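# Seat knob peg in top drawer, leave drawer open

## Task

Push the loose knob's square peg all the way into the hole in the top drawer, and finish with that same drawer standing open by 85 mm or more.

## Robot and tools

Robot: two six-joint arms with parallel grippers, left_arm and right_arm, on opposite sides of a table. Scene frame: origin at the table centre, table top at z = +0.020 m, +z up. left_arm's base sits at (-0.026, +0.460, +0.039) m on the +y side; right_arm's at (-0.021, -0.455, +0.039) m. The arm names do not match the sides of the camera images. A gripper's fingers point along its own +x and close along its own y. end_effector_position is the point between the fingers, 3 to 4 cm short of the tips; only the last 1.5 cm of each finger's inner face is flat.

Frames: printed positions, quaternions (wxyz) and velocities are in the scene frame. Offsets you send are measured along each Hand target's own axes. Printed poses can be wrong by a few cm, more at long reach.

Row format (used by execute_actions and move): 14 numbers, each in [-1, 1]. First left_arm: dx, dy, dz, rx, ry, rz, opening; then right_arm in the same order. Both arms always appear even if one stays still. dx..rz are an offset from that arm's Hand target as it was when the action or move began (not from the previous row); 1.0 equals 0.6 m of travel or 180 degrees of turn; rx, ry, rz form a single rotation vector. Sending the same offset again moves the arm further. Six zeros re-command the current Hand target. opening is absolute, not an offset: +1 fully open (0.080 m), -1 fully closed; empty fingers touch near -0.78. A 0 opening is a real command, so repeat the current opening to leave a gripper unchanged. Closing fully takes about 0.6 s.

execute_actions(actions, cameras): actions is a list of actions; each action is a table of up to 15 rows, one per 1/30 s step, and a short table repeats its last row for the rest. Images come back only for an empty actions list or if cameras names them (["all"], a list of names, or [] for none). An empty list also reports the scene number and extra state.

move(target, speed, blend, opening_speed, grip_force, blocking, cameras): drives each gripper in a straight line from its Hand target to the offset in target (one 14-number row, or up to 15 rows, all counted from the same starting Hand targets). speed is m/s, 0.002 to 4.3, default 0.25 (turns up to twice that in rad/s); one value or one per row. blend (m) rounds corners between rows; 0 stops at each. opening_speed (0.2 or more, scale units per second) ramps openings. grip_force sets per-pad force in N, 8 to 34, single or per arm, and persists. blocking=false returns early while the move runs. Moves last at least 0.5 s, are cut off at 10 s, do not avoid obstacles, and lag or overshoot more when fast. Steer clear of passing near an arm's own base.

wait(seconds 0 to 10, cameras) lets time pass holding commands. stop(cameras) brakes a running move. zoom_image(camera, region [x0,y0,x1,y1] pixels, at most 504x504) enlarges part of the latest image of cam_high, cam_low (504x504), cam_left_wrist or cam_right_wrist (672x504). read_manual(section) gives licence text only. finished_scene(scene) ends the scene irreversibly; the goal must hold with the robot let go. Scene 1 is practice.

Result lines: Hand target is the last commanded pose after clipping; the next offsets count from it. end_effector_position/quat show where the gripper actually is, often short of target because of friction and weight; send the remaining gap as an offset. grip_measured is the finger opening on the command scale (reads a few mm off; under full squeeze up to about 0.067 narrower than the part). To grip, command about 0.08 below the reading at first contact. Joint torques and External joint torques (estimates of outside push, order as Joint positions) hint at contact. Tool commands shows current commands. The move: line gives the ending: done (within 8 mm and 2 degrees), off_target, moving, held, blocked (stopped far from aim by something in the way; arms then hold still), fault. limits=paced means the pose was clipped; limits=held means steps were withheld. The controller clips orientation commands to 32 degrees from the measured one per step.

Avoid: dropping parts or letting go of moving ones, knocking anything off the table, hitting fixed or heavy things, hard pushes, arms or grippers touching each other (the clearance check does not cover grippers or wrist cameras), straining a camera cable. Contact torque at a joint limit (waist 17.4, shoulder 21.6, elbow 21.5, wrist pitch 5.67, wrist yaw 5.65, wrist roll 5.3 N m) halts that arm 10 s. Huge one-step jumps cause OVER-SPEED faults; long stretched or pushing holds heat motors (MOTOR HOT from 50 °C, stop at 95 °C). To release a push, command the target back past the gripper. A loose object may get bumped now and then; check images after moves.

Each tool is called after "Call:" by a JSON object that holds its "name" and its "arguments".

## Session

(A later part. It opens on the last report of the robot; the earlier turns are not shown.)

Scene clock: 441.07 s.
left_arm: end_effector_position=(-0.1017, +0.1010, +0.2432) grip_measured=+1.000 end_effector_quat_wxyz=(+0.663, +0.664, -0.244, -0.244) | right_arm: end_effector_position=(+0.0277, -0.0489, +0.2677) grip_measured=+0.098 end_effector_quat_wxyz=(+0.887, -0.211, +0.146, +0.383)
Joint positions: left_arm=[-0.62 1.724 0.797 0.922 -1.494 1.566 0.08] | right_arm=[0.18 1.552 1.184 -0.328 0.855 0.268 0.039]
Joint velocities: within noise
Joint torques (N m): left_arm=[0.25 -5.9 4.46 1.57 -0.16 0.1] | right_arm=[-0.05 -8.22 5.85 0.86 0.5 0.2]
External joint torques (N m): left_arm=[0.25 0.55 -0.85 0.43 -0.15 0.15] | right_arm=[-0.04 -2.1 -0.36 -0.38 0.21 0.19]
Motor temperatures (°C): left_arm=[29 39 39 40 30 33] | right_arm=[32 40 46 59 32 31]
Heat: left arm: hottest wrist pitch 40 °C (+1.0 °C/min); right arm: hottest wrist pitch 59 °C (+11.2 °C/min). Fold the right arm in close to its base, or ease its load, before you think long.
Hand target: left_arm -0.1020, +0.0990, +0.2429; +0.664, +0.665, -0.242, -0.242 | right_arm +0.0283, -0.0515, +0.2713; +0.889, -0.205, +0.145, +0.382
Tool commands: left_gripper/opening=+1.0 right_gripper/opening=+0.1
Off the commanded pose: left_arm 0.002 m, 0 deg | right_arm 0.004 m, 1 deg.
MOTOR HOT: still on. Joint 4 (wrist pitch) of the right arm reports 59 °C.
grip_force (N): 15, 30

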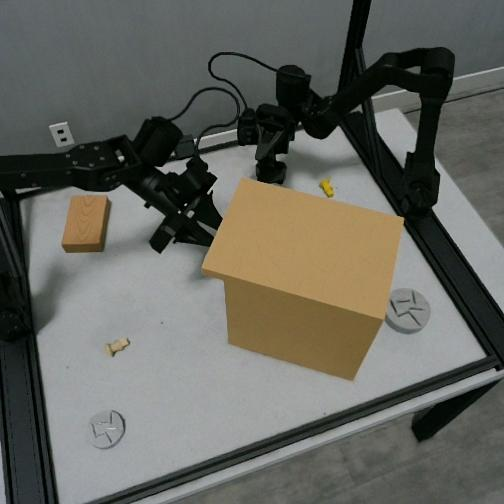

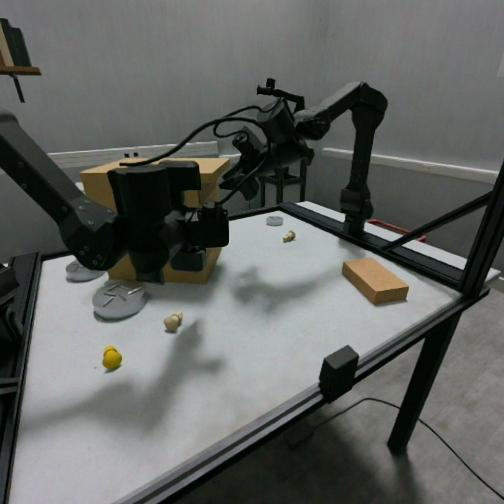

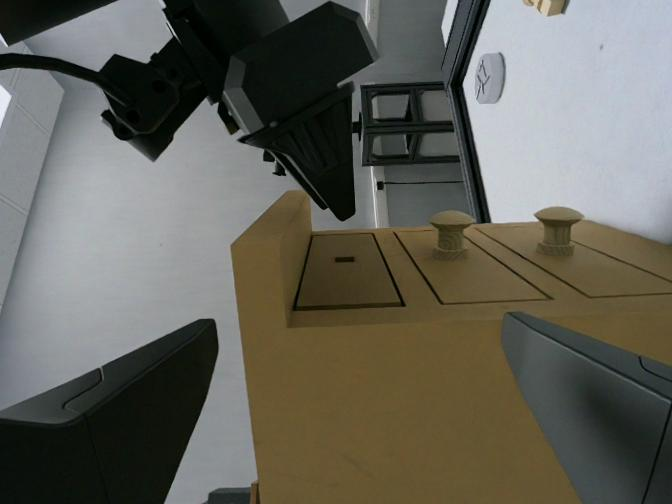

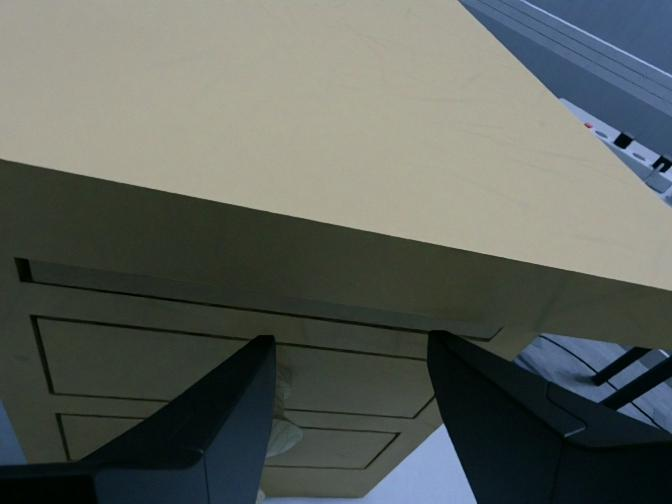

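Call:
{"name": "execute_actions", "arguments": {"actions": []}}

Call:
{"name": "zoom_image", "arguments": {"camera": "cam_low", "region": [80, 200, 320, 390]}}

Call:
{"name": "zoom_image", "arguments": {"camera": "cam_high", "region": [60, 290, 200, 400]}}

Call:
{"name": "zoom_image", "arguments": {"camera": "cam_high", "region": [150, 100, 350, 260]}}

Scene clock: 441.87 s.
left_arm: end_effector_position=(-0.1017, +0.1010, +0.2432) grip_measured=+1.000 end_effector_quat_wxyz=(+0.663, +0.664, -0.244, -0.244) | right_arm: end_effector_position=(+0.0277, -0.0489, +0.2677) grip_measured=+0.098 end_effector_quat_wxyz=(+0.887, -0.211, +0.146, +0.383)
Joint positions: left_arm=[-0.62 1.724 0.797 0.922 -1.494 1.566 0.08] | right_arm=[0.18 1.552 1.184 -0.328 0.855 0.268 0.039]
Joint velocities: within noise
Joint torques (N m): left_arm=[0.23 -5.9 4.47 1.57 -0.16 0.1] | right_arm=[-0.13 -8.17 5.58 0.89 0.46 0.13]
External joint torques (N m): left_arm=[0.23 0.59 -0.87 0.42 -0.15 0.16] | right_arm=[-0.14 -2.05 -0.66 -0.36 0.17 0.12]
Motor temperatures (°C): left_arm=[29 39 39 40 30 33] | right_arm=[31 40 46 59 32 31]
Heat: left arm: hottest wrist pitch 40 °C (+1.0 °C/min); right arm: hottest wrist pitch 59 °C (+11.0 °C/min). Fold the right arm in close to its base, or ease its load, before you think long.
Hand target: left_arm -0.1020, +0.0990, +0.2429; +0.664, +0.665, -0.242, -0.242 | right_arm +0.0283, -0.0515, +0.2713; +0.889, -0.205, +0.145, +0.382
Tool commands: left_gripper/opening=+1.0 right_gripper/opening=+0.1
Off the commanded pose: left_arm 0.002 m, 0 deg | right_arm 0.004 m, 1 deg.
MOTOR HOT: still on. Joint 4 (wrist pitch) of the right arm reports 59 °C.
grip_force (N): 15, 30

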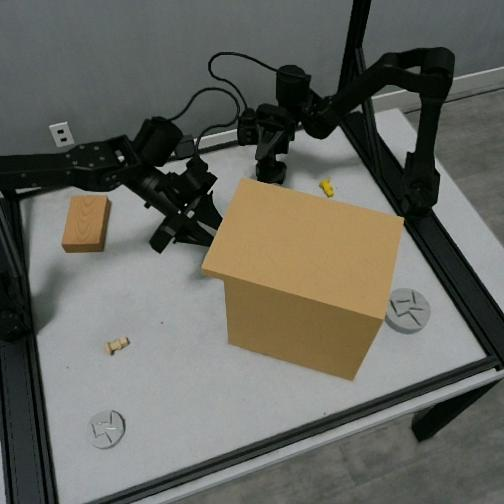

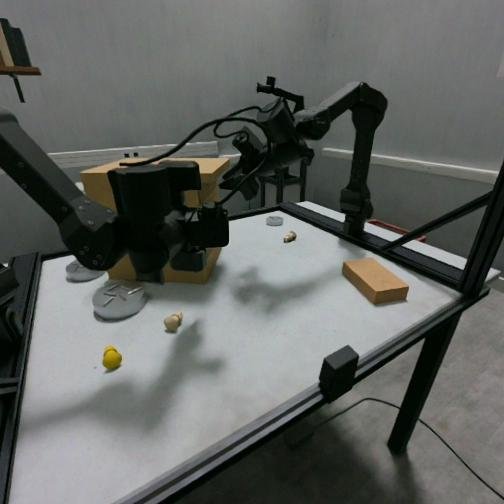

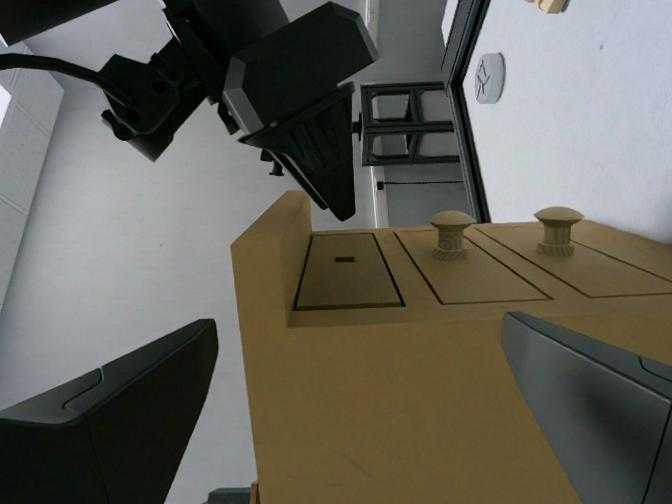

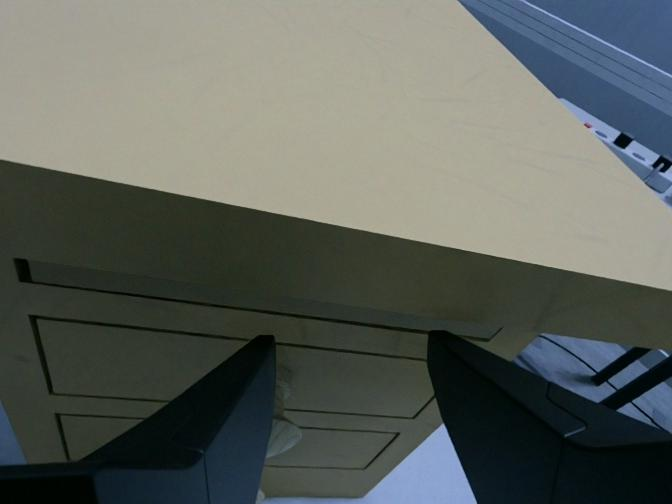

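Scaled by 2.100 from the camera's 504x504 image, which has a finer 720x720 frame.

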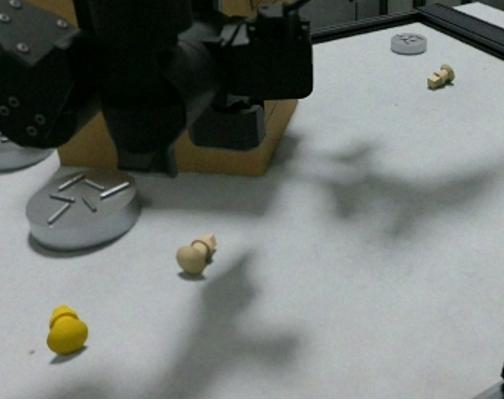

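Scaled by 3.600 from the camera's 504x504 image, which has a finer 720x720 frame.

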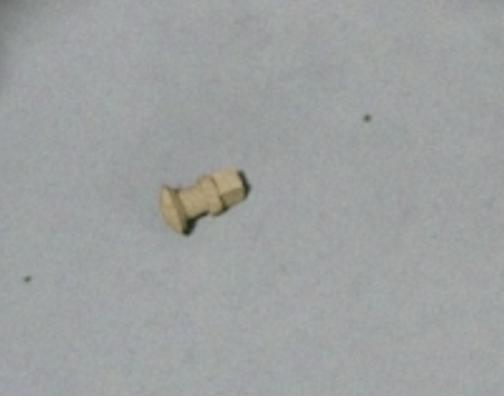

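Scaled by 2.520 from the camera's 504x504 image, which has a finer 720x720 frame.

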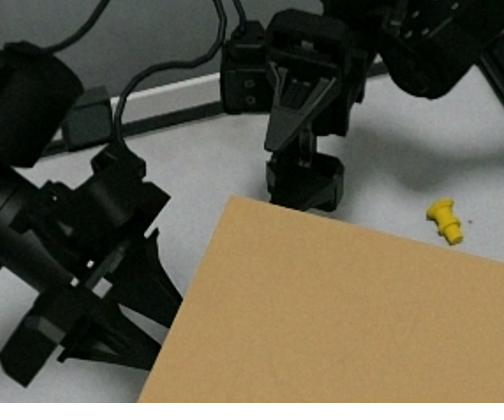

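Call:
{"name": "zoom_image", "arguments": {"camera": "cam_low", "region": [276, 224, 304, 250]}}

Call:
{"name": "zoom_image", "arguments": {"camera": "cam_low", "region": [155, 300, 195, 340]}}

Call:
{"name": "zoom_image", "arguments": {"camera": "cam_high", "region": [97, 330, 137, 365]}}

Call:
{"name": "zoom_image", "arguments": {"camera": "cam_left_wrist", "region": [500, 0, 600, 60]}}

Scaled by 18.000 from the camera's 504x504 image, which has a finer 720x720 frame.

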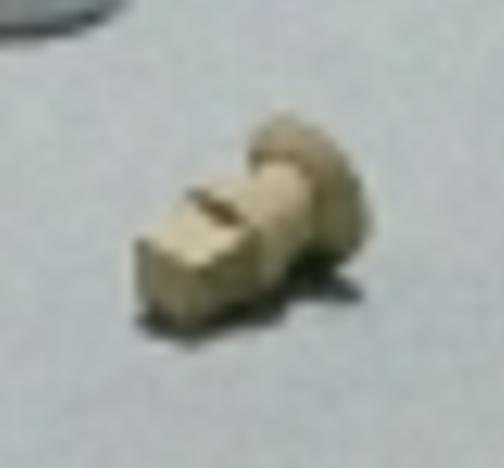

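Scaled by 12.600 from the camera's 504x504 image, which has a finer 720x720 frame.

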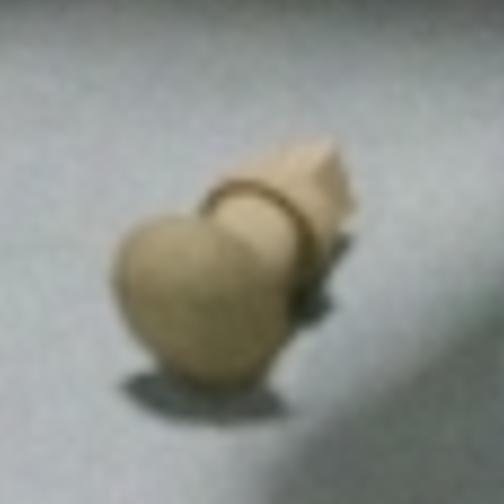

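Scaled by 12.600 from the camera's 504x504 image, which has a finer 720x720 frame.

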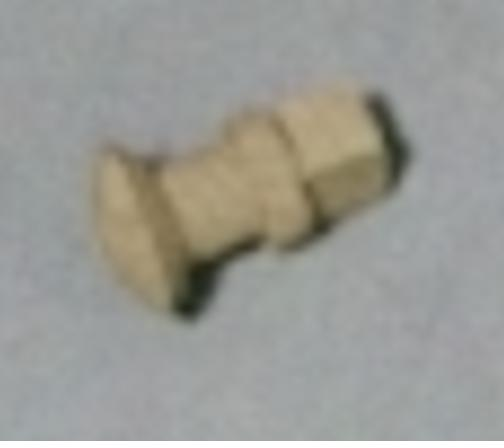

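Scaled by 5.040 from the camera's 672x504 image, which has a finer 960x720 frame.

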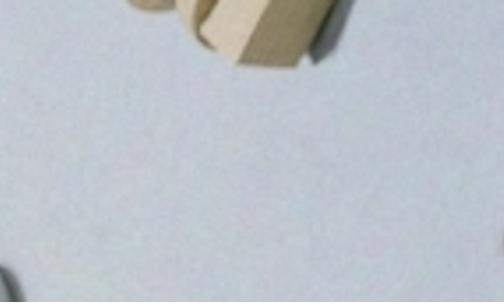

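Call:
{"name": "move", "arguments": {"target": [[0,0,0,0,0,0,1, -0.0904,-0.0003,-0.0430,0,0,0,0.1],[0,0,0,0,0,0,1, -0.0435,-0.1888,-0.0757,-0.0235,0.069,0.09,0.1],[0,0,0,0,0,0,1, 0.0237,-0.3753,-0.2337,-0.0470,0.1383,0.1802,0.1]], "speed": 0.2, "blend": [0.03,0.04,0], "cameras": ["cam_high","cam_right_wrist"]}}

Scene clock: 448.80 s.
left_arm: end_effector_position=(-0.1017, +0.1010, +0.2432) grip_measured=+1.000 end_effector_quat_wxyz=(+0.663, +0.664, -0.244, -0.244) end_effector_velocity=(+0.001, +0.002, -0.005) end_effector_angular_velocity=(+0.040, -0.028, +0.005) | right_arm: end_effector_position=(+0.1879, -0.2514, +0.1967) grip_measured=+0.098 end_effector_quat_wxyz=(+0.678, -0.297, +0.358, +0.568)
Joint positions: left_arm=[-0.62 1.724 0.797 0.922 -1.494 1.566 0.08] | right_arm=[-1 1.297 1 -0.846 -0.438 -0.743 0.039]
Joint velocities: left_arm=[-0.002 -0.002 -0.007 -0.051 -0.007 -0.007 0] | right_arm=[within noise]
Joint torques (N m): left_arm=[0.23 -5.89 4.46 1.57 -0.15 0.09] | right_arm=[-0.36 -3.7 7.19 0.47 -0.35 -0.12]
External joint torques (N m): left_arm=[0.31 0.61 -0.9 0.43 -0.16 0.15] | right_arm=[-0.35 0.32 1.2 -0.46 -0.09 -0.12]
Motor temperatures (°C): left_arm=[29 39 39 41 30 33] | right_arm=[31 40 45 55 32 31]
Heat: left arm: hottest wrist pitch 41 °C (+2.0 °C/min); right arm: hottest wrist pitch 55 °C (+5.0 °C/min). Fold the right arm in close to its base, or ease its load, before you think long.
Hand target: left_arm -0.1020, +0.0990, +0.2429; +0.664, +0.665, -0.242, -0.242 | right_arm +0.1900, -0.2501, +0.2003; +0.680, -0.297, +0.354, +0.570
Off the commanded pose: left_arm 0.002 m, 0 deg | right_arm 0.004 m, 1 deg.
MOTOR HOT: still on. Joint 4 (wrist pitch) of the right arm reports 55 °C.
grip_force (N): 15, 30
move: done
Images, in order (width x height): cam_high 504x504, cam_right_wrist 672x504.

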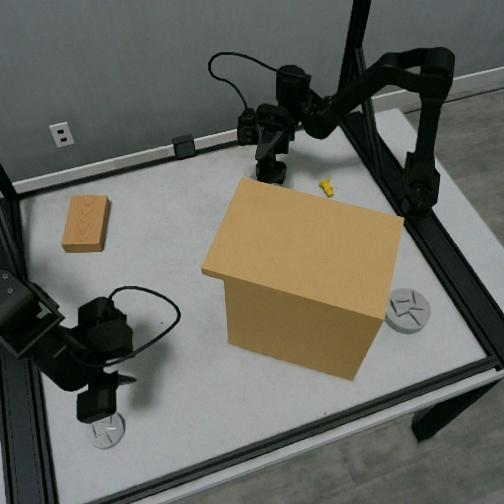

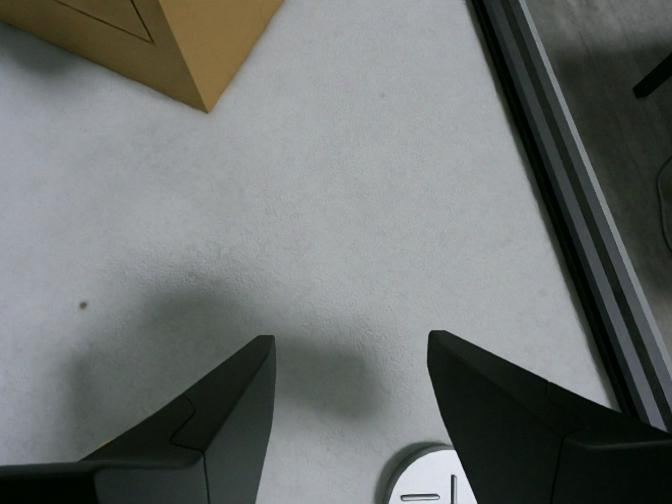

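Call:
{"name": "move", "arguments": {"target": [0,0,0,0,0,0,1, -0.0118,0.1995,-0.0760,-0.0520,0.1385,0.0217,0.5], "speed": 0.2, "cameras": ["cam_high","cam_right_wrist"]}}

Scene clock: 452.37 s.
left_arm: end_effector_position=(-0.1017, +0.1010, +0.2432) grip_measured=+1.000 end_effector_quat_wxyz=(+0.663, +0.664, -0.244, -0.244) | right_arm: end_effector_position=(+0.0658, -0.2688, +0.1796) grip_measured=+0.498 end_effector_quat_wxyz=(+0.541, -0.455, +0.454, +0.542)
Joint positions: left_arm=[-0.62 1.724 0.797 0.922 -1.494 1.566 0.08] | right_arm=[-0.481 1.183 0.973 -1.209 -0.085 -0.495 0.057]
Joint torques (N m): left_arm=[0.24 -5.9 4.47 1.57 -0.16 0.1] | right_arm=[0.16 -3.8 5.18 0.14 0.03 0.09]
External joint torques (N m): left_arm=[0.24 0.51 -0.82 0.44 -0.15 0.15] | right_arm=[0.16 -0.93 -0.45 -0.43 0.1 0.09]
Heat: left arm: hottest wrist pitch 41 °C (+2.0 °C/min); right arm: hottest wrist pitch 53 °C (+2.0 °C/min). Fold the right arm in close to its base, or ease its load, before you think long.
Hand target: left_arm -0.1020, +0.0990, +0.2429; +0.664, +0.665, -0.242, -0.242 | right_arm +0.0649, -0.2700, +0.1798; +0.542, -0.455, +0.454, +0.542
Off the commanded pose: left_arm 0.002 m, 0 deg | right_arm 0.001 m, 0 deg.
MOTOR HOT: still on. Joint 4 (wrist pitch) of the right arm reports 53 °C.
grip_force (N): 15, 30
move: done
Images, in order (width x height): cam_high 504x504, cam_right_wrist 672x504.

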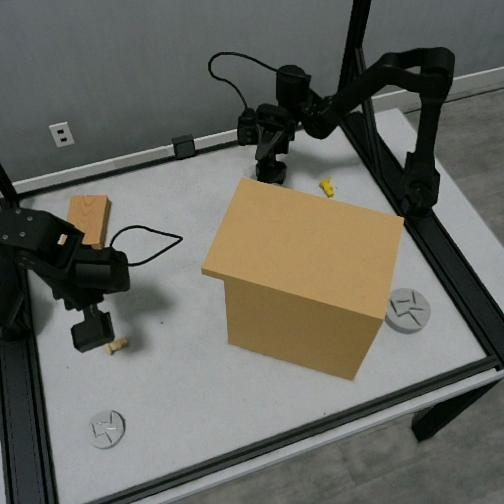

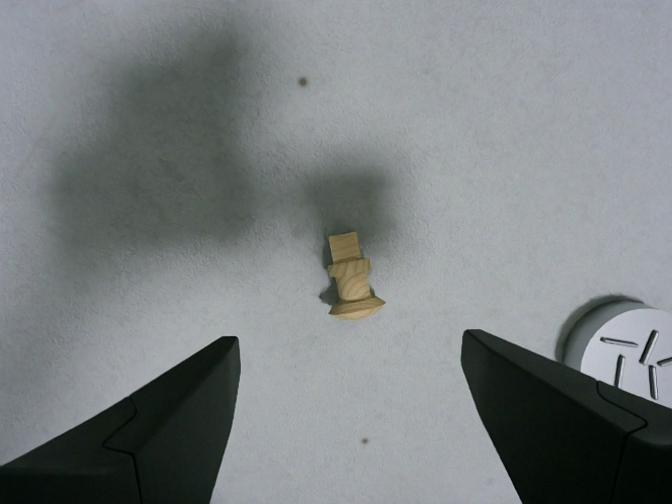

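Call:
{"name": "zoom_image", "arguments": {"camera": "cam_right_wrist", "region": [300, 210, 410, 340]}}

Scaled by 3.877 from the camera's 672x504 image, which has a finer 960x720 frame.

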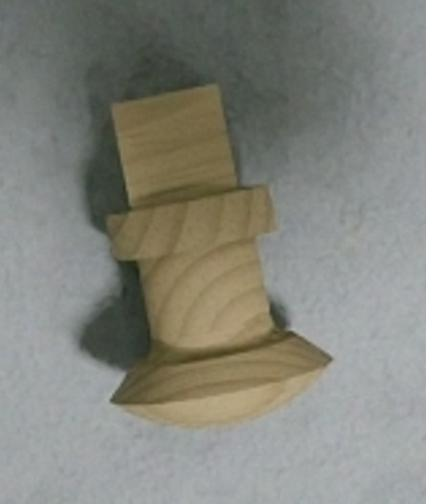

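Call:
{"name": "move", "arguments": {"target": [0,0,0,0,0,0,1, 0.1095,-0.0218,-0.0583,-0.0509,0,0.0090,0.5], "speed": 0.15, "cameras": ["cam_right_wrist"]}}

Call:
{"name": "zoom_image", "arguments": {"camera": "cam_right_wrist", "region": [200, 200, 500, 425]}}

Scene clock: 456.53 s.
left_arm: end_effector_position=(-0.1017, +0.1010, +0.2432) grip_measured=+1.000 end_effector_quat_wxyz=(+0.663, +0.664, -0.244, -0.244) | right_arm: end_effector_position=(+0.0786, -0.2927, +0.1106) grip_measured=+0.498 end_effector_quat_wxyz=(+0.498, -0.491, +0.415, +0.582)
Joint positions: left_arm=[-0.62 1.724 0.797 0.922 -1.494 1.566 0.08] | right_arm=[-0.628 1.174 0.693 -0.965 -0.121 -0.801 0.057]
Joint torques (N m): left_arm=[0.23 -5.89 4.45 1.57 -0.16 0.1] | right_arm=[-0.38 -2.16 5 0.49 -0.23 -0.2]
External joint torques (N m): left_arm=[0.23 0.52 -0.85 0.45 -0.16 0.15] | right_arm=[-0.38 0.43 -0.4 -0.02 -0.12 -0.2]
Heat: left arm: hottest wrist pitch 41 °C (+1.0 °C/min); right arm: hottest wrist pitch 51 °C (+0.0 °C/min). Fold the right arm in close to its base, or ease its load, before you think long.
Hand target: left_arm -0.1020, +0.0990, +0.2429; +0.664, +0.665, -0.242, -0.242 | right_arm +0.0781, -0.2930, +0.1091; +0.496, -0.490, +0.416, +0.584
Off the commanded pose: left_arm 0.002 m, 0 deg | right_arm 0.002 m, 0 deg.
MOTOR HOT: still on. Joint 4 (wrist pitch) of the right arm reports 51 °C.
grip_force (N): 15, 30
move: done
Images, in order (width x height): cam_right_wrist 672x504.

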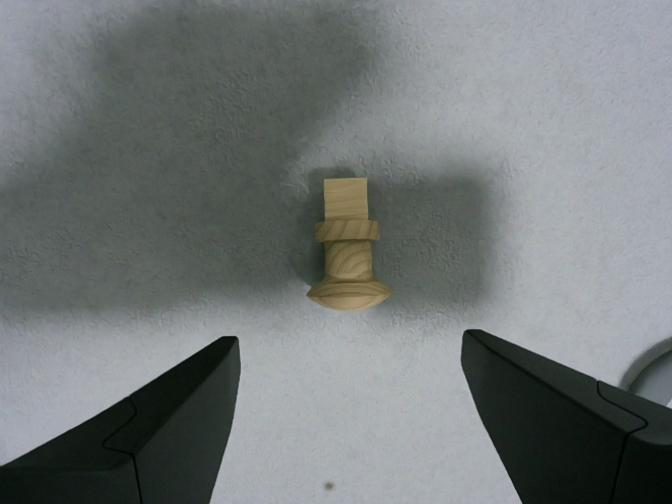

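Scaled by 1.680 from the camera's 672x504 image, which has a finer 960x720 frame.

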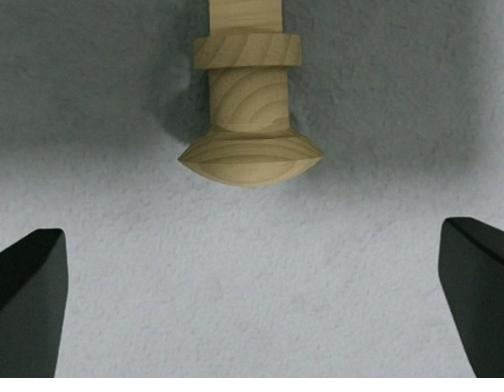

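Call:
{"name": "move", "arguments": {"target": [0,0,0,0,0,0,1, 0.0577,-0.0049,-0.0005,0,0,0,0.3], "speed": 0.1, "cameras": ["cam_right_wrist"]}}

Scene clock: 458.17 s.
left_arm: end_effector_position=(-0.1017, +0.1010, +0.2432) grip_measured=+1.000 end_effector_quat_wxyz=(+0.663, +0.664, -0.244, -0.244) | right_arm: end_effector_position=(+0.0813, -0.2867, +0.0765) grip_measured=+0.302 end_effector_quat_wxyz=(+0.497, -0.492, +0.414, +0.583)
Joint positions: left_arm=[-0.62 1.724 0.797 0.922 -1.494 1.566 0.08] | right_arm=[-0.622 1.256 0.6 -0.789 -0.122 -0.797 0.049]
Joint torques (N m): left_arm=[0.24 -5.9 4.46 1.57 -0.15 0.1] | right_arm=[0.22 -2.66 4.68 0.49 -0.15 0.12]
External joint torques (N m): left_arm=[0.24 0.53 -0.84 0.43 -0.15 0.15] | right_arm=[0.21 0.25 -0.47 -0.02 -0.03 0.12]
Heat: left arm: hottest wrist pitch 41 °C (+1.0 °C/min); right arm: hottest wrist pitch 51 °C (+1.0 °C/min). Fold the right arm in close to its base, or ease its load, before you think long.
Hand target: left_arm -0.1020, +0.0990, +0.2429; +0.664, +0.665, -0.242, -0.242 | right_arm +0.0800, -0.2869, +0.0749; +0.496, -0.490, +0.416, +0.584
Off the commanded pose: left_arm 0.002 m, 0 deg | right_arm 0.002 m, 0 deg.
MOTOR HOT: still on. Joint 4 (wrist pitch) of the right arm reports 51 °C.
grip_force (N): 15, 30
move: done
Images, in order (width x height): cam_right_wrist 672x504.

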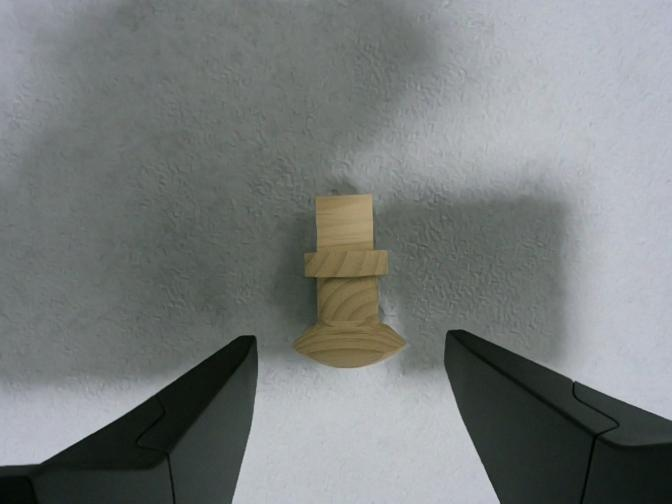

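Call:
{"name": "move", "arguments": {"target": [[0,0,0,0,0,0,1, 0.0253,0,0,0,0,0,0.3],[0,0,0,0,0,0,1, 0.0253,0,0,0,0,0,-0.35]], "speed": 0.06, "opening_speed": 1.0, "cameras": ["cam_right_wrist"]}}

Scene clock: 460.57 s.
left_arm: end_effector_position=(-0.1017, +0.1010, +0.2432) grip_measured=+1.000 end_effector_quat_wxyz=(+0.663, +0.664, -0.244, -0.244) | right_arm: end_effector_position=(+0.0809, -0.2839, +0.0615) grip_measured=-0.245 end_effector_quat_wxyz=(+0.497, -0.491, +0.414, +0.583)
Joint positions: left_arm=[-0.62 1.724 0.797 0.922 -1.494 1.566 0.08] | right_arm=[-0.611 1.299 0.563 -0.707 -0.122 -0.787 0.024]
Joint torques (N m): left_arm=[0.23 -5.88 4.46 1.57 -0.16 0.1] | right_arm=[0.24 -2.66 4.55 0.47 -0.15 0.15]
External joint torques (N m): left_arm=[0.23 0.51 -0.8 0.45 -0.15 0.15] | right_arm=[0.22 0.37 -0.41 -0.05 -0.04 0.15]
Motor temperatures (°C): left_arm=[29 39 39 41 30 33] | right_arm=[30 39 43 50 32 31]
Heat: left arm: hottest wrist pitch 41 °C (+1.0 °C/min); right arm: hottest wrist pitch 50 °C (+0.0 °C/min). Fold the right arm in close to its base, or ease its load, before you think long.
Hand target: left_arm -0.1020, +0.0990, +0.2429; +0.664, +0.665, -0.242, -0.242 | right_arm +0.0797, -0.2843, +0.0600; +0.496, -0.490, +0.416, +0.584
Off the commanded pose: left_arm 0.002 m, 0 deg | right_arm 0.002 m, 0 deg.
MOTOR HOT: still on. Joint 4 (wrist pitch) of the right arm reports 50 °C.
grip_force (N): 15, 30
move: done
Images, in order (width x height): cam_right_wrist 672x504.

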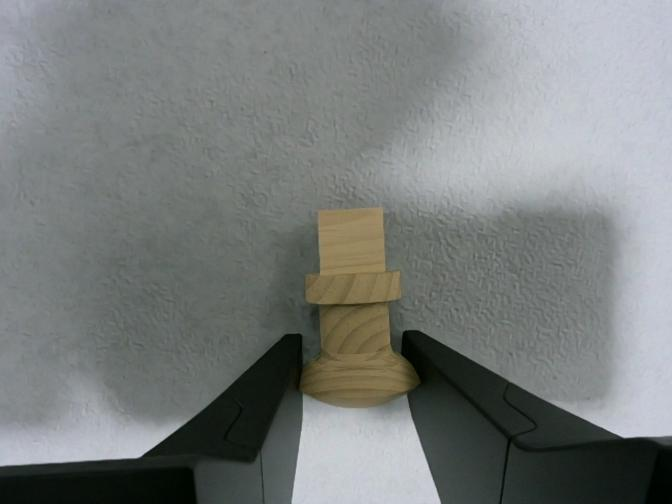

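Call:
{"name": "move", "arguments": {"target": [[0,0,0,0,0,0,1, -0.1149,0,0.0203,0,0,0,-0.35],[0,0,0,0,0,0,1, -0.0647,0.1293,0.2902,0.2150,0,-0.0379,-0.35]], "speed": [0.15,0.25], "blend": [0.02,0], "cameras": ["cam_right_wrist","cam_high"]}}

Scene clock: 463.80 s.
left_arm: end_effector_position=(-0.1017, +0.1010, +0.2432) grip_measured=+1.000 end_effector_quat_wxyz=(+0.663, +0.664, -0.244, -0.244) | right_arm: end_effector_position=(-0.0236, -0.1372, +0.1263) grip_measured=-0.245 end_effector_quat_wxyz=(+0.661, -0.324, +0.558, +0.383)
Joint positions: left_arm=[-0.62 1.724 0.797 0.922 -1.494 1.566 0.08] | right_arm=[0.069 1.658 1.162 -0.933 0.092 0.563 0.024]
Joint torques (N m): left_arm=[0.24 -5.89 4.46 1.57 -0.15 0.1] | right_arm=[0.14 -5.65 6.6 0.14 0.22 0.12]
External joint torques (N m): left_arm=[0.28 0.64 -0.92 0.42 -0.15 0.15] | right_arm=[0.12 0.33 1.19 -0.41 0.15 0.12]
Heat: left arm: hottest wrist pitch 41 °C (+1.0 °C/min); right arm: hottest wrist pitch 49 °C (-1.0 °C/min). Fold the right arm in close to its base, or ease its load, before you think long.
Hand target: left_arm -0.1020, +0.0990, +0.2429; +0.664, +0.665, -0.242, -0.242 | right_arm -0.0237, -0.1343, +0.1283; +0.664, -0.322, +0.556, +0.383
Off the commanded pose: left_arm 0.002 m, 0 deg | right_arm 0.004 m, 0 deg.
MOTOR HOT: still on. Joint 4 (wrist pitch) of the right arm reports 49 °C.
grip_force (N): 15, 30
move: done
Images, in order (width x height): cam_high 504x504, cam_right_wrist 672x504.

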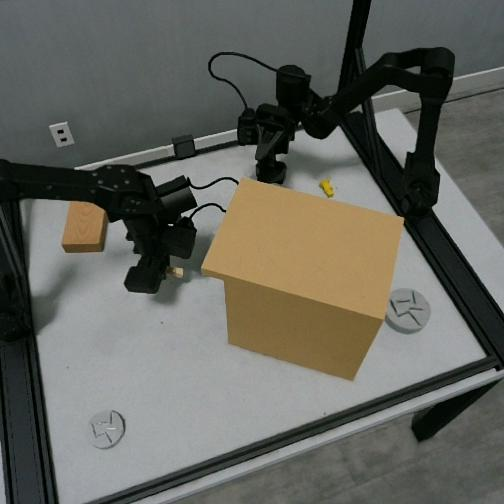

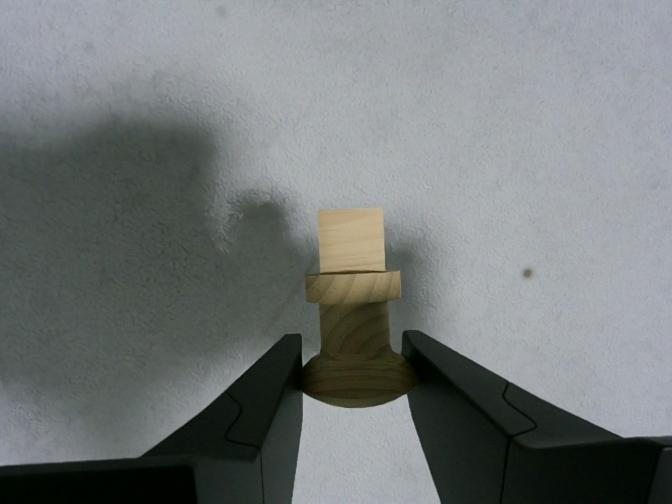

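Call:
{"name": "move", "arguments": {"target": [0,0,0,0,0,0,1, 0.1042,0.0002,-0.0185,0,0,0,-0.35], "speed": 0.08, "cameras": ["cam_right_wrist"]}}

Scene clock: 465.27 s.
left_arm: end_effector_position=(-0.1017, +0.1010, +0.2432) grip_measured=+1.000 end_effector_quat_wxyz=(+0.663, +0.664, -0.244, -0.244) | right_arm: end_effector_position=(-0.0237, -0.1337, +0.0667) grip_measured=-0.245 end_effector_quat_wxyz=(+0.663, -0.321, +0.556, +0.385)
Joint positions: left_arm=[-0.62 1.724 0.797 0.922 -1.494 1.566 0.08] | right_arm=[0.069 1.75 1.011 -0.682 0.092 0.563 0.024]
Joint torques (N m): left_arm=[0.24 -5.89 4.46 1.57 -0.16 0.1] | right_arm=[-0.04 -6.09 4.49 0.5 0.2 0.17]
External joint torques (N m): left_arm=[0.2 0.57 -0.84 0.44 -0.15 0.15] | right_arm=[-0.06 0.21 -0.52 -0.05 0.13 0.17]
Heat: left arm: hottest wrist pitch 41 °C (+1.0 °C/min); right arm: hottest wrist pitch 48 °C (-2.0 °C/min). Fold the right arm in close to its base, or ease its load, before you think long.
Hand target: left_arm -0.1020, +0.0990, +0.2429; +0.664, +0.665, -0.242, -0.242 | right_arm -0.0238, -0.1343, +0.0648; +0.663, -0.322, +0.556, +0.383
Off the commanded pose: left_arm 0.002 m, 0 deg | right_arm 0.002 m, 0 deg.
MOTOR HOT: still on. Joint 4 (wrist pitch) of the right arm reports 48 °C.
grip_force (N): 15, 30
move: done
Images, in order (width x height): cam_right_wrist 672x504.

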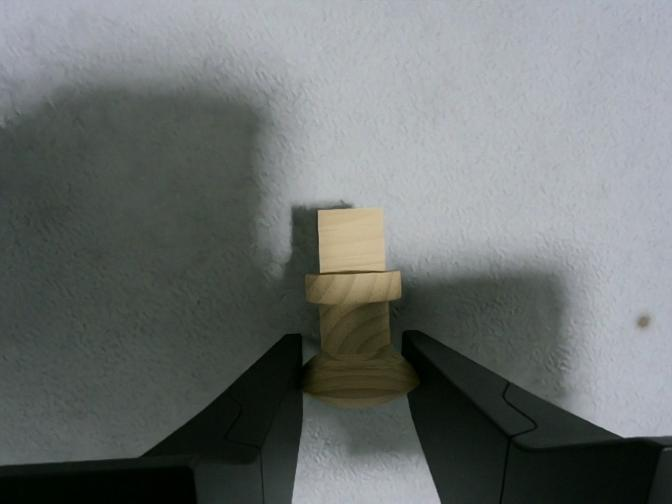

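Call:
{"name": "move", "arguments": {"target": [0,0,0,0,0,0,1, 0.0085,0,-0.0015,0,0,0,-0.35], "speed": 0.03, "cameras": ["cam_right_wrist","cam_low"]}}

Call:
{"name": "zoom_image", "arguments": {"camera": "cam_low", "region": [180, 190, 300, 290]}}

Scene clock: 466.13 s.
left_arm: end_effector_position=(-0.1017, +0.1010, +0.2432) grip_measured=+1.000 end_effector_quat_wxyz=(+0.663, +0.664, -0.244, -0.244) | right_arm: end_effector_position=(-0.0237, -0.1332, +0.0638) grip_measured=-0.245 end_effector_quat_wxyz=(+0.663, -0.320, +0.555, +0.386)
Joint positions: left_arm=[-0.62 1.724 0.797 0.922 -1.494 1.566 0.08] | right_arm=[0.069 1.754 1.003 -0.665 0.093 0.563 0.024]
Joint torques (N m): left_arm=[0.25 -5.9 4.45 1.57 -0.15 0.1] | right_arm=[0.17 -5.3 4.34 0.81 0.16 0.1]
External joint torques (N m): left_arm=[0.25 0.65 -0.9 0.42 -0.14 0.16] | right_arm=[0.16 1.01 -0.64 0.25 0.09 0.1]
Heat: left arm: hottest wrist pitch 41 °C (+1.0 °C/min); right arm: hottest wrist pitch 48 °C (-2.0 °C/min). Fold the right arm in close to its base, or ease its load, before you think long.
Hand target: left_arm -0.1020, +0.0990, +0.2429; +0.664, +0.665, -0.242, -0.242 | right_arm -0.0238, -0.1343, +0.0596; +0.663, -0.322, +0.556, +0.383
Off the commanded pose: left_arm 0.002 m, 0 deg | right_arm 0.004 m, 0 deg.
MOTOR HOT: still on. Joint 4 (wrist pitch) of the right arm reports 48 °C.
grip_force (N): 15, 30
move: done
Images, in order (width x height): cam_low 504x504, cam_right_wrist 672x504.

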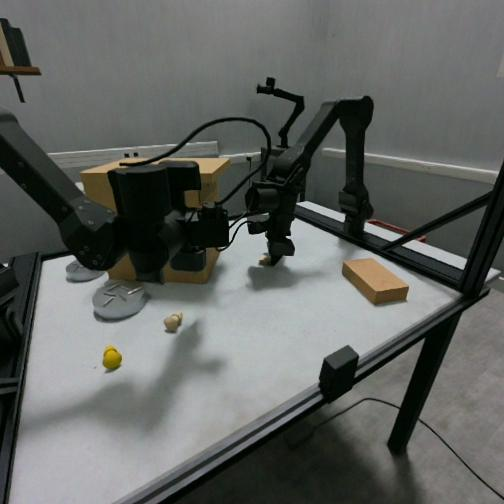

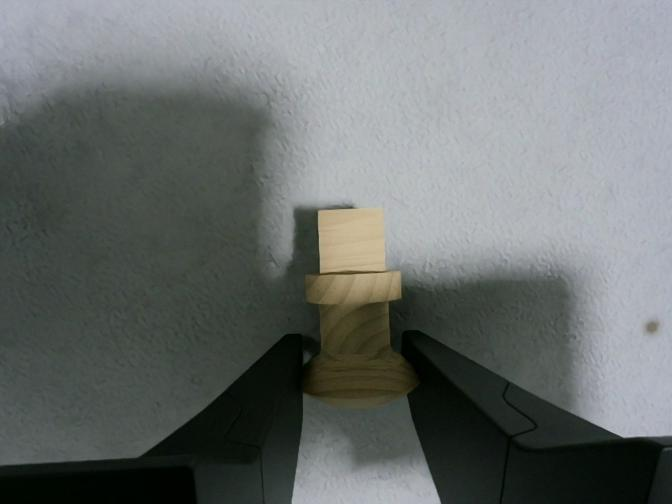

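Scaled by 4.200 from the camera's 504x504 image, which has a finer 720x720 frame.

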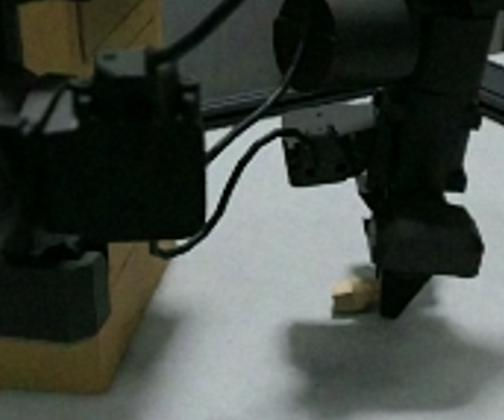

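Call:
{"name": "move", "arguments": {"target": [0,0,0,0,0,0,1, 0.0040,0,-0.0007,0,0,0,-0.35], "speed": 0.02}}

Scene clock: 467.07 s.
left_arm: end_effector_position=(-0.1017, +0.1010, +0.2432) grip_measured=+1.000 end_effector_quat_wxyz=(+0.663, +0.664, -0.244, -0.244) | right_arm: end_effector_position=(-0.0236, -0.1329, +0.0631) grip_measured=-0.245 end_effector_quat_wxyz=(+0.664, -0.319, +0.554, +0.387)
Joint positions: left_arm=[-0.62 1.724 0.797 0.922 -1.494 1.566 0.08] | right_arm=[0.069 1.754 0.999 -0.658 0.094 0.563 0.024]
Joint torques (N m): left_arm=[0.23 -5.9 4.45 1.57 -0.16 0.1] | right_arm=[0.22 -4.8 4.2 1.07 0.17 0.12]
External joint torques (N m): left_arm=[0.19 0.63 -0.89 0.42 -0.15 0.15] | right_arm=[0.2 1.51 -0.82 0.48 0.09 0.12]
Heat: left arm: hottest wrist pitch 41 °C (+1.0 °C/min); right arm: hottest wrist pitch 48 °C (-3.0 °C/min). Fold the right arm in close to its base, or ease its load, before you think long.
Hand target: left_arm -0.1020, +0.0990, +0.2429; +0.664, +0.665, -0.242, -0.242 | right_arm -0.0238, -0.1344, +0.0571; +0.663, -0.322, +0.556, +0.383
Off the commanded pose: left_arm 0.002 m, 0 deg | right_arm 0.006 m, 1 deg.
MOTOR HOT: still on. Joint 4 (wrist pitch) of the right arm reports 48 °C.
grip_force (N): 15, 30
move: done

Call:
{"name": "move", "arguments": {"target": [[0,0,0,0,0,0,1, -0.0057,0,0.001,0,0,0,-0.35],[0,0,0,0,0,0,1, -0.0057,0,0.001,0,0,0,0.4]], "speed": 0.03, "opening_speed": 0.8, "cameras": ["cam_right_wrist"]}}

Scene clock: 469.30 s.
left_arm: end_effector_position=(-0.1017, +0.1010, +0.2432) grip_measured=+1.000 end_effector_quat_wxyz=(+0.663, +0.664, -0.244, -0.244) | right_arm: end_effector_position=(-0.0223, -0.1340, +0.0629) grip_measured=+0.397 end_effector_quat_wxyz=(+0.665, -0.321, +0.554, +0.384)
Joint positions: left_arm=[-0.62 1.724 0.797 0.922 -1.494 1.566 0.08] | right_arm=[0.068 1.755 0.999 -0.663 0.099 0.564 0.053]
Joint torques (N m): left_arm=[0.24 -5.9 4.45 1.57 -0.15 0.1] | right_arm=[0.12 -5.49 4.9 0.33 0.02 0.12]
External joint torques (N m): left_arm=[0.18 0.48 -0.8 0.45 -0.15 0.14] | right_arm=[0.13 0.85 -0.1 -0.23 -0.07 0.12]
Heat: left arm: hottest wrist pitch 41 °C (+1.0 °C/min); right arm: hottest wrist pitch 47 °C (-5.1 °C/min).
Hand target: left_arm -0.1020, +0.0990, +0.2429; +0.664, +0.665, -0.242, -0.242 | right_arm -0.0238, -0.1344, +0.0607; +0.663, -0.322, +0.556, +0.383
Off the commanded pose: left_arm 0.002 m, 0 deg | right_arm 0.003 m, 0 deg.
MOTOR HOT: cleared for the motors of the right arm.
grip_force (N): 15, 30
move: done
Images, in order (width x height): cam_right_wrist 672x504.

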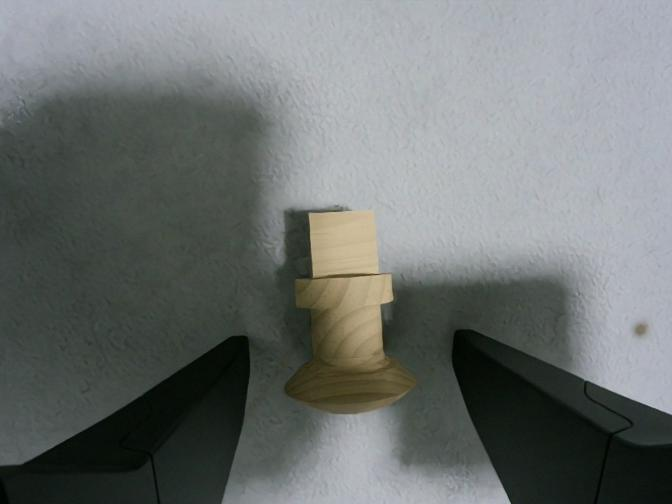

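Call:
{"name": "move", "arguments": {"target": [[0,0,0,0,0,0,1, -0.1,0,0,0,0,0,0.4],[0,0,0,0,0,0,1, -0.0553,-0.0005,-0.0900,-0.0042,-0.2443,0.0030,0.4]], "speed": [0.1,0.2], "blend": [0.015,0], "cameras": ["cam_right_wrist","cam_low"]}}

Scene clock: 473.67 s.
left_arm: end_effector_position=(-0.1017, +0.1010, +0.2432) grip_measured=+1.000 end_effector_quat_wxyz=(+0.663, +0.664, -0.244, -0.244) | right_arm: end_effector_position=(-0.0532, -0.1848, +0.0849) grip_measured=+0.398 end_effector_quat_wxyz=(+0.819, -0.157, +0.267, +0.483)
Joint positions: left_arm=[-0.62 1.724 0.797 0.922 -1.494 1.566 0.08] | right_arm=[0.523 1.352 0.362 0.05 0.752 0.753 0.053]
Joint torques (N m): left_arm=[0.23 -5.91 4.45 1.57 -0.15 0.1] | right_arm=[0.33 -3.05 4.4 1.06 0.54 0.12]
External joint torques (N m): left_arm=[0.23 0.56 -0.86 0.43 -0.15 0.15] | right_arm=[0.33 0.23 -0.48 -0.04 0.18 0.12]
Heat: left arm: hottest wrist pitch 41 °C (+1.0 °C/min); right arm: hottest wrist pitch 46 °C (-10.1 °C/min).
Hand target: left_arm -0.1020, +0.0990, +0.2429; +0.664, +0.665, -0.242, -0.242 | right_arm -0.0530, -0.1855, +0.0840; +0.820, -0.157, +0.266, +0.482
Off the commanded pose: left_arm 0.002 m, 0 deg | right_arm 0.001 m, 0 deg.
grip_force (N): 15, 30
move: done
Images, in order (width x height): cam_low 504x504, cam_right_wrist 672x504.

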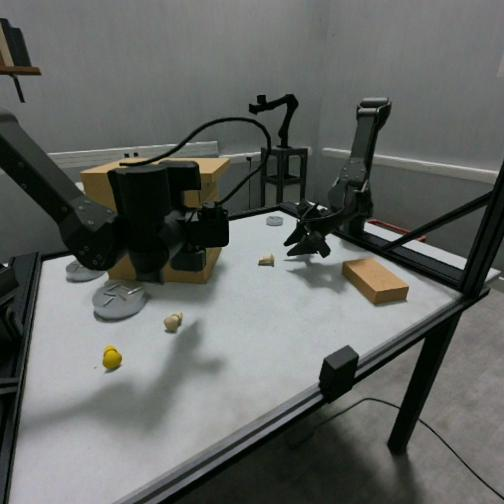

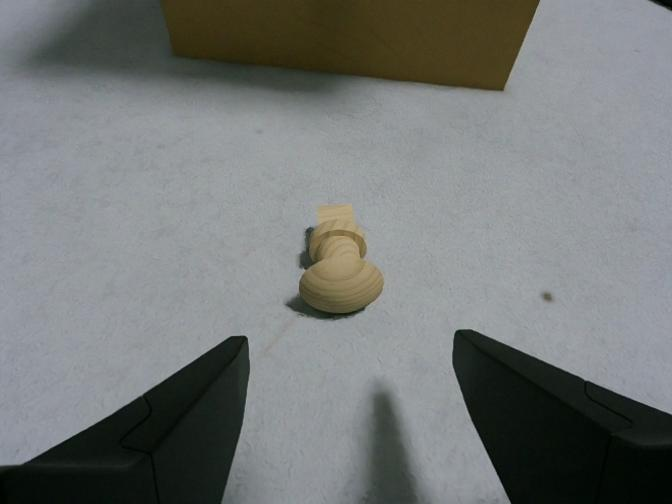

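Call:
{"name": "move", "arguments": {"target": [0,0,0,0,0,0,1.0,0.05,0,0,0,0,0,0.4], "speed": 0.08, "cameras": ["cam_right_wrist"]}}

Scene clock: 475.70 s.
left_arm: end_effector_position=(-0.1017, +0.1010, +0.2432) grip_measured=+1.000 end_effector_quat_wxyz=(+0.663, +0.664, -0.244, -0.244) | right_arm: end_effector_position=(-0.0420, -0.1638, +0.0677) grip_measured=+0.398 end_effector_quat_wxyz=(+0.820, -0.155, +0.267, +0.483)
Joint positions: left_arm=[-0.62 1.724 0.797 0.922 -1.494 1.566 0.08] | right_arm=[0.426 1.5 0.355 0.277 0.695 0.652 0.053]
Joint torques (N m): left_arm=[0.25 -5.9 4.45 1.57 -0.15 0.1] | right_arm=[-0.29 -3.76 4.2 1.19 0.33 -0.17]
External joint torques (N m): left_arm=[0.25 0.65 -0.92 0.42 -0.15 0.15] | right_arm=[-0.31 0.1 -0.18 0 0.02 -0.17]
Heat: left arm: hottest wrist pitch 41 °C (+1.0 °C/min); right arm: hottest wrist pitch 46 °C (-12.1 °C/min).
Hand target: left_arm -0.1020, +0.0990, +0.2429; +0.664, +0.665, -0.242, -0.242 | right_arm -0.0411, -0.1643, +0.0664; +0.820, -0.157, +0.267, +0.482
Off the commanded pose: left_arm 0.002 m, 0 deg | right_arm 0.002 m, 0 deg.
grip_force (N): 15, 30
move: done
Images, in order (width x height): cam_right_wrist 672x504.

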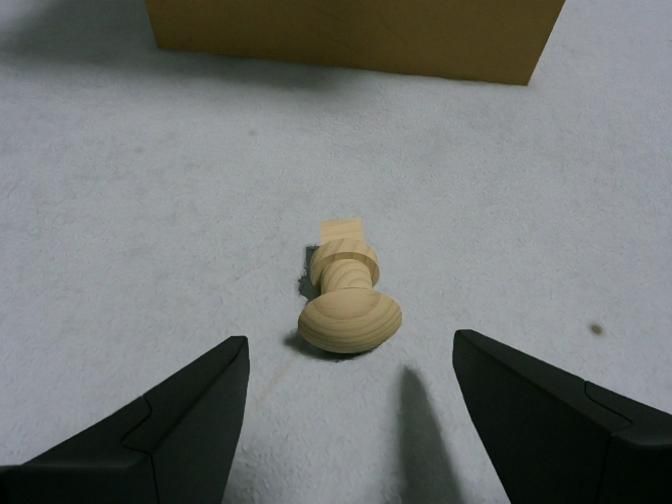

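Call:
{"name": "move", "arguments": {"target": [0,0,0,0,0,0,1.0,0.0415,0,0,0,0,0,0.4], "speed": 0.06, "cameras": ["cam_right_wrist", "cam_left_wrist"]}}

Scene clock: 476.80 s.
left_arm: end_effector_position=(-0.1017, +0.1010, +0.2432) grip_measured=+1.000 end_effector_quat_wxyz=(+0.663, +0.664, -0.244, -0.244) | right_arm: end_effector_position=(-0.0308, -0.1498, +0.0507) grip_measured=+0.398 end_effector_quat_wxyz=(+0.820, -0.159, +0.267, +0.481)
Joint positions: left_arm=[-0.62 1.724 0.797 0.922 -1.494 1.566 0.08] | right_arm=[0.351 1.631 0.359 0.438 0.647 0.581 0.053]
Joint torques (N m): left_arm=[0.24 -5.9 4.44 1.57 -0.15 0.1] | right_arm=[-0.12 -3.78 4.76 1.13 0.2 -0.1]
External joint torques (N m): left_arm=[0.27 0.53 -0.85 0.44 -0.15 0.15] | right_arm=[-0.14 0.52 0.9 -0.09 -0.08 -0.1]
Heat: left arm: hottest wrist pitch 41 °C (+1.0 °C/min); right arm: hottest wrist pitch 46 °C (-13.0 °C/min).
Hand target: left_arm -0.1020, +0.0990, +0.2429; +0.664, +0.665, -0.242, -0.242 | right_arm -0.0314, -0.1467, +0.0517; +0.820, -0.157, +0.267, +0.482
Off the commanded pose: left_arm 0.002 m, 0 deg | right_arm 0.003 m, 0 deg.
grip_force (N): 15, 30
move: done
Images, in order (width x height): cam_left_wrist 672x504, cam_right_wrist 672x504.

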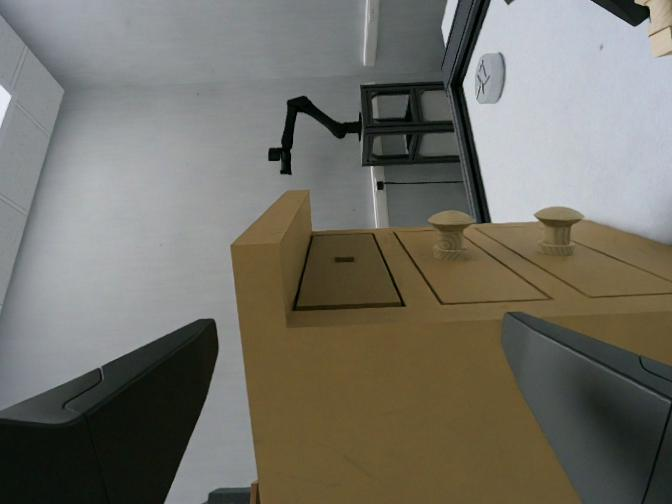

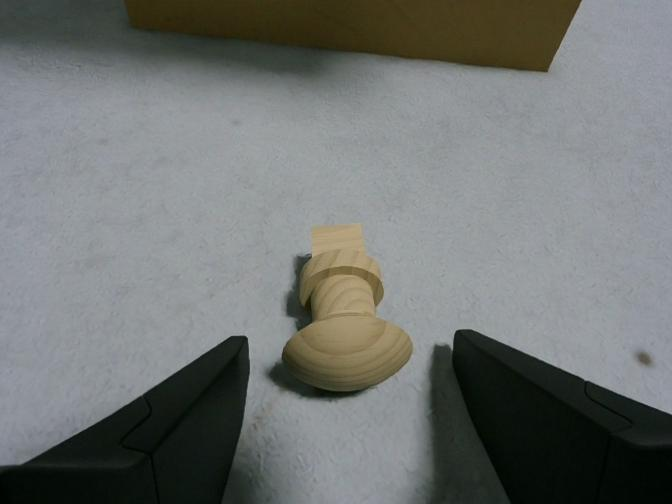

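Call:
{"name": "move", "arguments": {"target": [0,0,0,0,0,0,1.0,0.0015,0.003,0.0065,0,0,0,0.4], "speed": 0.05, "cameras": ["cam_right_wrist"]}}

Call:
{"name": "zoom_image", "arguments": {"camera": "cam_right_wrist", "region": [220, 200, 480, 400]}}

Scene clock: 479.03 s.
left_arm: end_effector_position=(-0.1017, +0.1010, +0.2432) grip_measured=+1.000 end_effector_quat_wxyz=(+0.663, +0.664, -0.244, -0.244) | right_arm: end_effector_position=(-0.0311, -0.1462, +0.0527) grip_measured=+0.398 end_effector_quat_wxyz=(+0.820, -0.159, +0.267, +0.481)
Joint positions: left_arm=[-0.62 1.724 0.797 0.922 -1.494 1.566 0.08] | right_arm=[0.346 1.631 0.374 0.428 0.642 0.576 0.053]
Joint torques (N m): left_arm=[0.25 -5.88 4.46 1.57 -0.15 0.1] | right_arm=[-0.25 -4.44 4.81 0.78 0.25 -0.13]
External joint torques (N m): left_arm=[0.29 0.6 -0.87 0.43 -0.15 0.15] | right_arm=[-0.25 -0.08 0.88 -0.44 -0.03 -0.13]
Heat: left arm: hottest wrist pitch 41 °C (+1.0 °C/min); right arm: hottest wrist pitch 46 °C (-19.3 °C/min).
Hand target: left_arm -0.1020, +0.0990, +0.2429; +0.664, +0.665, -0.242, -0.242 | right_arm -0.0315, -0.1432, +0.0543; +0.820, -0.157, +0.266, +0.482
Off the commanded pose: left_arm 0.002 m, 0 deg | right_arm 0.004 m, 0 deg.
grip_force (N): 15, 30
move: done
Images, in order (width x height): cam_right_wrist 672x504.

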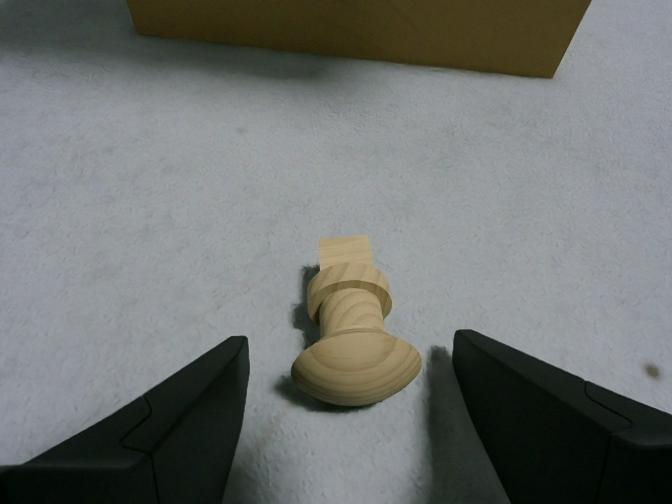

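Scaled by 1.938 from the camera's 672x504 image, which has a finer 960x720 frame.

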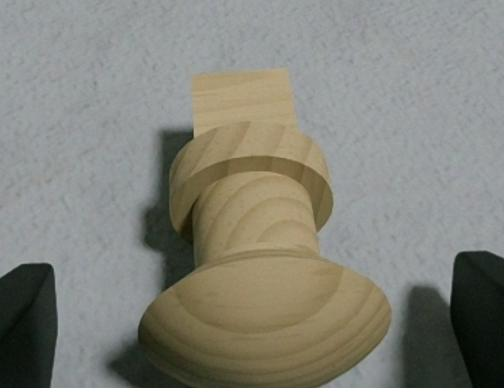

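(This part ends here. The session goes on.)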